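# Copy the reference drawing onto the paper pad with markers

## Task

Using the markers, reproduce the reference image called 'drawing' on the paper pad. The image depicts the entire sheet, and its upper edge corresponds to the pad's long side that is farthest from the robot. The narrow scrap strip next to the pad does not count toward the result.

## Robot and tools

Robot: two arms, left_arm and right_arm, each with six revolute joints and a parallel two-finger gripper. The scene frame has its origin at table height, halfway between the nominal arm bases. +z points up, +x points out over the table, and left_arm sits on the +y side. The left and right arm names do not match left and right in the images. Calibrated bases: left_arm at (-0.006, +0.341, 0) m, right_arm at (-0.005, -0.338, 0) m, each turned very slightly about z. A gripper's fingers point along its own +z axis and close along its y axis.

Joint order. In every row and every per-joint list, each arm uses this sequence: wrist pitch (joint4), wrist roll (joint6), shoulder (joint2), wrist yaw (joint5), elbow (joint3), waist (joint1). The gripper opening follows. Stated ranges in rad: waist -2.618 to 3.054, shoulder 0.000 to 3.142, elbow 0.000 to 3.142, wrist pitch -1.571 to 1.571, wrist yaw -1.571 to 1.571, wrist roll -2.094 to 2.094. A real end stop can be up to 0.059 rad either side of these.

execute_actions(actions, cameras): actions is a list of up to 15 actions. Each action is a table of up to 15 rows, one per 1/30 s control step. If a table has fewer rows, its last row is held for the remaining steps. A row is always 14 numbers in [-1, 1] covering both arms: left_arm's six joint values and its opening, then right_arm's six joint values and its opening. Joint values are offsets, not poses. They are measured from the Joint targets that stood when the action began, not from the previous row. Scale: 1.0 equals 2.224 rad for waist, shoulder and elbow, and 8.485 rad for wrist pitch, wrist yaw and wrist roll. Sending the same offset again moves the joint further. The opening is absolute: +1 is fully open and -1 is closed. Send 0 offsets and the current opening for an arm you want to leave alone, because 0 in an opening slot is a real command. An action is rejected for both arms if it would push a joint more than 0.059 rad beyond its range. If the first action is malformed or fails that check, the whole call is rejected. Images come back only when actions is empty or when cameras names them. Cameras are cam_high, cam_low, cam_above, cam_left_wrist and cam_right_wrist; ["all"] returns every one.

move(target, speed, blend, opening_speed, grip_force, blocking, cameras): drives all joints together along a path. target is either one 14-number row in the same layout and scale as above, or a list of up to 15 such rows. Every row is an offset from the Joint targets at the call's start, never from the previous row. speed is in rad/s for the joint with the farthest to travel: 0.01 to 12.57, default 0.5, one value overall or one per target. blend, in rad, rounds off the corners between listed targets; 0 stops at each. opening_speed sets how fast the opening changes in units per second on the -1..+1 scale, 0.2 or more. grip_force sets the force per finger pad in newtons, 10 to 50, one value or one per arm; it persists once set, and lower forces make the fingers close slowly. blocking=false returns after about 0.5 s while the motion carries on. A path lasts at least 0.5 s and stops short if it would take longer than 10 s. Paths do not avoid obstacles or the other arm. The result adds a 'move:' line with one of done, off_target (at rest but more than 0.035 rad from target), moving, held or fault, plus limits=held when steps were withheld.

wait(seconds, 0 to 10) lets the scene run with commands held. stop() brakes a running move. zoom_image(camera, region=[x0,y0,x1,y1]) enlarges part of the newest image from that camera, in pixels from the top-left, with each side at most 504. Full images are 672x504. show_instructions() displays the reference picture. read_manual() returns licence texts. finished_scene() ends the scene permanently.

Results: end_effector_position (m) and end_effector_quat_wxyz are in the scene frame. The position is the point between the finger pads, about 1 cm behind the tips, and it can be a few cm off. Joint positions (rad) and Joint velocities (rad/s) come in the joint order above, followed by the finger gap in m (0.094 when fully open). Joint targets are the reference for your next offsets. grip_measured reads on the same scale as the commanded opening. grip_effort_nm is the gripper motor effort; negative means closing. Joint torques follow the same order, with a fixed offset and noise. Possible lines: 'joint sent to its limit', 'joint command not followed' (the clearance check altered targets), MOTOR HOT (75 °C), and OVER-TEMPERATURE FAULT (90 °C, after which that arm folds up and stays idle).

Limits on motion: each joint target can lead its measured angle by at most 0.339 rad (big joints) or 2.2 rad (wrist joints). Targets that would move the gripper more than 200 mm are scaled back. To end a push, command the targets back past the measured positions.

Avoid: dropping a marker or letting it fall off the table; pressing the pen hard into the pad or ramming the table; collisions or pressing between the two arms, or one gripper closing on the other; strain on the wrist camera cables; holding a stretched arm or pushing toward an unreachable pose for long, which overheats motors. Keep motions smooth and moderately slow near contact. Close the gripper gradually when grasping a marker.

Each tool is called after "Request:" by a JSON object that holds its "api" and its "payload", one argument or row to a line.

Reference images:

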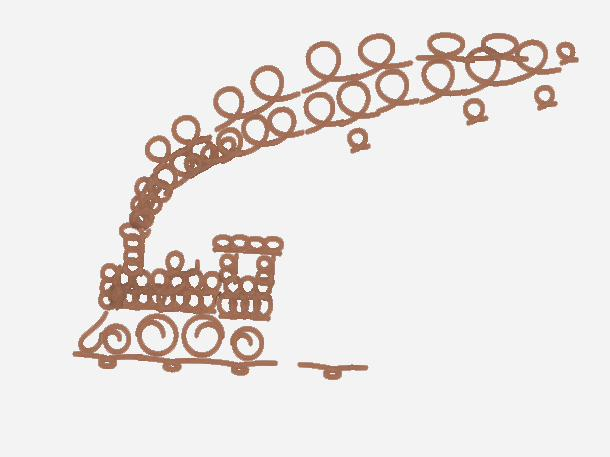

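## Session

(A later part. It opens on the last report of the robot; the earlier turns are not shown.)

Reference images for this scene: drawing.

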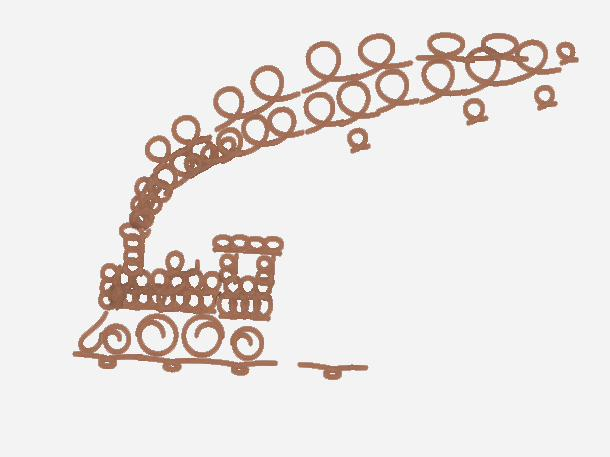

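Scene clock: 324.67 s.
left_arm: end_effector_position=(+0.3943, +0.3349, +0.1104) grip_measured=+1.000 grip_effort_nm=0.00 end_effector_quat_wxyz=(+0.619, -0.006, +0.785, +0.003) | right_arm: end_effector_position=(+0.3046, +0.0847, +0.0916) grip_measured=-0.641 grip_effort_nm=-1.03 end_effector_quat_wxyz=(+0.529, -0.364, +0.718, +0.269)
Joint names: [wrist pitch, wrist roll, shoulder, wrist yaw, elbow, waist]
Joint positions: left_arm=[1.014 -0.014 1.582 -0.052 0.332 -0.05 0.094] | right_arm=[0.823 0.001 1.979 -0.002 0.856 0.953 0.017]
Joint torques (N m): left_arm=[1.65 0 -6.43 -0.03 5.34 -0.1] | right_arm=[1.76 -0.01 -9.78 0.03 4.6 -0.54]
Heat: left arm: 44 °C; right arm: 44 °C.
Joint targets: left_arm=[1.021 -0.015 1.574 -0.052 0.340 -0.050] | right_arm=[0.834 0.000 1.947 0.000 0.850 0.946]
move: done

Request:
{"api": "move", "payload": {
  "target": [
    [0,0,0,0,0,0,1,0,0,0.079749,0,0.104184,0.018536,-1],
    [0,0,0,0,0,0,1,0,0,0.098749,0,0.110284,0.018536,-1],
    [0,0,0,0,0,0,1,0,0,0.078259,0,0.090954,0.013636,-1],
    [0,0,0,0,0,0,1,0,0,0.074420,0,0.085760,0.010899,-1],
    [0,0,0,0,0,0,1,0,0,0.095969,0,0.104899,0.007067,-1],
    [0,0,0,0,0,0,1,0,0,0.096758,0,0.106778,0.005703,-1],
    [0,0,0,0,0,0,1,0,0,0.101707,0,0.114286,0.015703,-1],
    [0,0,0,0,0,0,1,0,0,0.081217,0,0.094956,0.019951,-1],
    [0,0,0,0,0,0,1,0,0,0.077294,0,0.089649,0.021244,-1],
    [0,0,0,0,0,0,1,0,0,0.071887,0,0.082332,0.011055,-1]
  ],
  "speed": [0.5,0.1,0.15,0.05,0.12,0.04,0.06,0.12,0.05,0.06],
  "blend": [0.002,0,0.002,0.002,0.002,0.002,0.002,0.002,0.002,0]
}}

Request:
{"api": "move", "payload": {
  "target": [
    [0,0,0,0,0,0,1,0,0,-0.005440,0,-0.008012,-0.002917,-1],
    [0,0,0,0,0,0,1,0,0,0.015809,0,0.011127,-0.006749,-1],
    [0,0,0,0,0,0,1,0,0,0.016598,0,0.013006,-0.008113,-1],
    [0,0,0,0,0,0,1,0,0,0.021547,0,0.020514,0.001887,-1],
    [0,0,0,0,0,0,1,0,0,0.001357,0,0.001184,0.006135,-1],
    [0,0,0,0,0,0,1,0,0,-0.002566,0,-0.004123,0.007428,-1],
    [0,0,0,0,0,0,1,0,0,-0.007973,0,-0.011440,-0.002761,-1],
    [0,0,0,0,0,0,1,0,0,-0.013374,0,-0.019399,-0.005748,-1],
    [0,0,0,0,0,0,1,0,0,0.007575,0,-0.000260,-0.009580,-1],
    [0,0,0,0,0,0,1,0,0,0.008364,0,0.001619,-0.010944,-1],
    [0,0,0,0,0,0,1,0,0,0.013313,0,0.009127,-0.000944,-1],
    [0,0,0,0,0,0,1,0,0,-0.006577,0,-0.010203,0.003304,-1],
    [0,0,0,0,0,0,1,0,0,-0.010500,0,-0.015510,0.004597,-1],
    [0,0,0,0,0,0,1,0,0,-0.015907,0,-0.022827,-0.005592,-1]
  ],
  "speed": [0.05,0.12,0.04,0.06,0.12,0.05,0.06,0.05,0.12,0.04,0.06,0.12,0.05,0.06],
  "blend": [0.002,0.002,0.002,0.002,0.002,0.002,0.002,0.002,0.002,0.002,0.002,0.002,0.002,0]
}}

Request:
{"api": "move", "payload": {
  "target": [
    [0,0,0,0,0,0,1,0,0,-0.005364,0,-0.007864,-0.003057,-1],
    [0,0,0,0,0,0,1,0,0,0.015285,0,0.011275,-0.006889,-1],
    [0,0,0,0,0,0,1,0,0,0.016074,0,0.013154,-0.008253,-1],
    [0,0,0,0,0,0,1,0,0,0.021023,0,0.020662,0.001747,-1],
    [0,0,0,0,0,0,1,0,0,0.001433,0,0.001332,0.005995,-1],
    [0,0,0,0,0,0,1,0,0,-0.002490,0,-0.003975,0.007288,-1],
    [0,0,0,0,0,0,1,0,0,-0.007897,0,-0.011292,-0.002901,-1],
    [0,0,0,0,0,0,1,0,0,-0.013207,0,-0.018896,-0.006029,-1],
    [0,0,0,0,0,0,1,0,0,0.007142,0,0.000243,-0.009861,-1],
    [0,0,0,0,0,0,1,0,0,0.007931,0,0.002122,-0.011225,-1],
    [0,0,0,0,0,0,1,0,0,0.012880,0,0.009630,-0.001225,-1],
    [0,0,0,0,0,0,1,0,0,-0.006410,0,-0.009700,0.003023,-1],
    [0,0,0,0,0,0,1,0,0,-0.010333,0,-0.015007,0.004316,-1],
    [0,0,0,0,0,0,1,0,0,-0.015740,0,-0.022324,-0.005873,-1]
  ],
  "speed": [0.05,0.12,0.04,0.06,0.12,0.05,0.06,0.05,0.12,0.04,0.06,0.12,0.05,0.06],
  "blend": [0.002,0.002,0.002,0.002,0.002,0.002,0.002,0.002,0.002,0.002,0.002,0.002,0.002,0]
}}

Request:
{"api": "move", "payload": {
  "target": [
    [0,0,0,0,0,0,1,0,0,-0.005282,0,-0.007552,-0.003199,-1],
    [0,0,0,0,0,0,1,0,0,0.014777,0,0.011587,-0.007031,-1],
    [0,0,0,0,0,0,1,0,0,0.015566,0,0.013466,-0.008395,-1],
    [0,0,0,0,0,0,1,0,0,0.020515,0,0.020974,0.001605,-1],
    [0,0,0,0,0,0,1,0,0,0.001515,0,0.001644,0.005853,-1],
    [0,0,0,0,0,0,1,0,0,-0.002408,0,-0.003663,0.007146,-1],
    [0,0,0,0,0,0,1,0,0,-0.007815,0,-0.010980,-0.003043,-1],
    [0,0,0,0,0,0,1,0,0,-0.013059,0,-0.018485,-0.006312,-1],
    [0,0,0,0,0,0,1,0,0,0.006700,0,0.000654,-0.010144,-1],
    [0,0,0,0,0,0,1,0,0,0.007489,0,0.002533,-0.011508,-1],
    [0,0,0,0,0,0,1,0,0,0.012438,0,0.010041,-0.001508,-1],
    [0,0,0,0,0,0,1,0,0,-0.006262,0,-0.009289,0.002740,-1],
    [0,0,0,0,0,0,1,0,0,-0.010185,0,-0.014596,0.004033,-1],
    [0,0,0,0,0,0,1,0,0,-0.015592,0,-0.021913,-0.006156,-1],
    [0,0,0,0,0,0,1,0,0,-0.016979,0,-0.023968,-0.006758,-1]
  ],
  "speed": [0.05,0.12,0.04,0.06,0.12,0.05,0.06,0.05,0.12,0.04,0.06,0.12,0.05,0.06,0.05],
  "blend": [0.002,0.002,0.002,0.002,0.002,0.002,0.002,0.002,0.002,0.002,0.002,0.002,0.002,0.002,0]
}}

Request:
{"api": "move", "payload": {
  "target": [
    [0,0,0,0,0,0,1,0,0,-0.0178,0,-0.0057,0,-1],
    [0,0,0,0,0,0,1,0,0,-0.0278,0,-0.0057,-0.2,-1]
  ],
  "speed": [0.25,1.0],
  "blend": [0.005,0],
  "cameras": ["cam_above"]
}}

Request:
{"api": "zoom_image", "payload": {
  "camera": "cam_above",
  "region": [210, 300, 322, 384]
}}

Scene clock: 332.07 s.
left_arm: end_effector_position=(+0.3943, +0.3349, +0.1104) grip_measured=+1.000 grip_effort_nm=0.00 end_effector_quat_wxyz=(+0.619, -0.006, +0.785, +0.003) | right_arm: end_effector_position=(+0.3197, +0.1284, +0.0803) grip_measured=-0.641 grip_effort_nm=-1.03 end_effector_quat_wxyz=(+0.534, -0.369, +0.708, +0.279)
Joint names: [wrist pitch, wrist roll, shoulder, wrist yaw, elbow, waist]
Joint positions: left_arm=[1.014 -0.014 1.582 -0.052 0.332 -0.05 0.094] | right_arm=[0.824 0.001 2.144 -0.002 1.043 0.977 0.017]
Joint torques (N m): left_arm=[1.65 0.05 -6.38 -0.04 5.14 -0.21] | right_arm=[1.74 -0.02 -11.44 0.02 4.4 -0.54]
Heat: left arm: 44 °C; right arm: 44 °C.
Joint targets: left_arm=[1.021 -0.015 1.574 -0.052 0.340 -0.050] | right_arm=[0.833 0.000 2.106 0.000 1.033 0.971]
move: off_target (right_arm); right_arm: the shoulder is farthest, 0.037 rad from its target

Scene clock: 336.73 s.
left_arm: end_effector_position=(+0.3943, +0.3349, +0.1104) grip_measured=+1.000 grip_effort_nm=0.00 end_effector_quat_wxyz=(+0.619, -0.006, +0.785, +0.003) | right_arm: end_effector_position=(+0.3184, +0.1147, +0.0798) grip_measured=-0.641 grip_effort_nm=-1.03 end_effector_quat_wxyz=(+0.531, -0.366, +0.714, +0.274)
Joint names: [wrist pitch, wrist roll, shoulder, wrist yaw, elbow, waist]
Joint positions: left_arm=[1.014 -0.014 1.582 -0.052 0.332 -0.05 0.094] | right_arm=[0.824 0.001 2.108 -0.002 0.992 0.965 0.017]
Joint torques (N m): left_arm=[1.65 0.07 -6.31 -0.02 5.14 -0.24] | right_arm=[1.73 -0.02 -11.04 0.02 4.31 -0.55]
Heat: left arm: 44 °C; right arm: 45 °C.
Joint targets: left_arm=[1.021 -0.015 1.574 -0.052 0.340 -0.050] | right_arm=[0.834 0.000 2.071 0.000 0.982 0.959]
move: off_target (right_arm); right_arm: the shoulder is farthest, 0.037 rad from its target

Scene clock: 341.33 s.
left_arm: end_effector_position=(+0.3943, +0.3349, +0.1104) grip_measured=+1.000 grip_effort_nm=0.00 end_effector_quat_wxyz=(+0.619, -0.006, +0.785, +0.003) | right_arm: end_effector_position=(+0.3172, +0.1009, +0.0792) grip_measured=-0.641 grip_effort_nm=-1.03 end_effector_quat_wxyz=(+0.528, -0.364, +0.720, +0.268)
Joint names: [wrist pitch, wrist roll, shoulder, wrist yaw, elbow, waist]
Joint positions: left_arm=[1.014 -0.014 1.582 -0.052 0.332 -0.05 0.094] | right_arm=[0.824 0.001 2.071 -0.002 0.943 0.952 0.017]
Joint torques (N m): left_arm=[1.69 0.04 -6.41 -0.05 5.23 -0.12] | right_arm=[1.73 -0.01 -10.66 0.02 4.25 -0.54]
Heat: left arm: 44 °C; right arm: 45 °C.
Joint targets: left_arm=[1.021 -0.015 1.574 -0.052 0.340 -0.050] | right_arm=[0.834 0.000 2.036 0.000 0.933 0.946]
move: done

Scene clock: 346.00 s.
left_arm: end_effector_position=(+0.3943, +0.3349, +0.1104) grip_measured=+1.000 grip_effort_nm=0.00 end_effector_quat_wxyz=(+0.619, -0.006, +0.785, +0.003) | right_arm: end_effector_position=(+0.3157, +0.0859, +0.0786) grip_measured=-0.641 grip_effort_nm=-1.03 end_effector_quat_wxyz=(+0.525, -0.360, +0.726, +0.261)
Joint names: [wrist pitch, wrist roll, shoulder, wrist yaw, elbow, waist]
Joint positions: left_arm=[1.014 -0.014 1.582 -0.052 0.332 -0.05 0.094] | right_arm=[0.824 0.001 2.032 -0.002 0.89 0.937 0.017]
Joint torques (N m): left_arm=[1.69 0.07 -6.42 -0.07 5.26 -0.01] | right_arm=[1.72 -0.02 -10.22 0.02 4.16 -0.61]
Heat: left arm: 44 °C; right arm: 45 °C.
Joint targets: left_arm=[1.021 -0.015 1.574 -0.052 0.340 -0.050] | right_arm=[0.833 0.000 1.998 0.000 0.879 0.930]
move: done

Scene clock: 347.37 s.
left_arm: end_effector_position=(+0.3943, +0.3349, +0.1104) grip_measured=+1.000 grip_effort_nm=0.00 end_effector_quat_wxyz=(+0.619, -0.006, +0.785, +0.003) | right_arm: end_effector_position=(+0.4682, -0.1020, +0.1019) grip_measured=-0.641 grip_effort_nm=-1.03 end_effector_quat_wxyz=(+0.587, -0.180, +0.777, +0.135)
Joint names: [wrist pitch, wrist roll, shoulder, wrist yaw, elbow, waist]
Joint positions: left_arm=[1.014 -0.014 1.582 -0.052 0.332 -0.05 0.094] | right_arm=[0.823 0.001 1.973 0.01 0.873 0.481 0.017]
Joint torques (N m): left_arm=[1.65 0.01 -6.45 -0.03 5.11 -0.08] | right_arm=[1.74 -0.01 -10.18 -0.09 4.72 0.36]
Heat: left arm: 44 °C; right arm: 45 °C.
Joint targets: left_arm=[1.021 -0.015 1.574 -0.052 0.340 -0.050] | right_arm=[0.834 0.000 1.937 0.000 0.867 0.486]
move: off_target (right_arm); right_arm: the shoulder is farthest, 0.037 rad from its target
Images, in order (width x height): cam_above 672x504.

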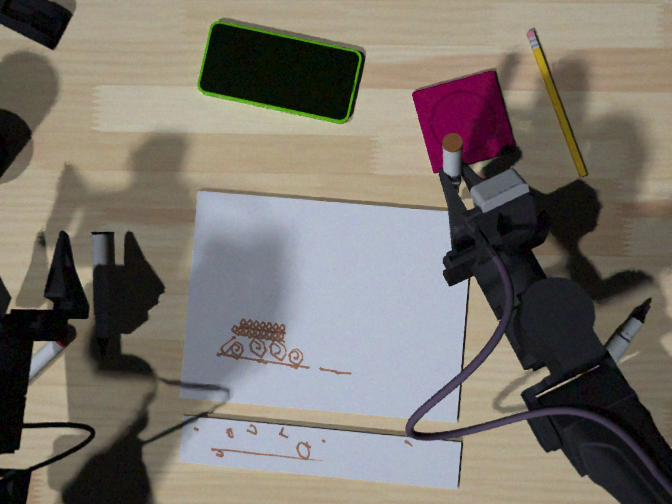

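Scaled by 4.500 from the camera's 672x504 image, which has a finer 960x720 frame.

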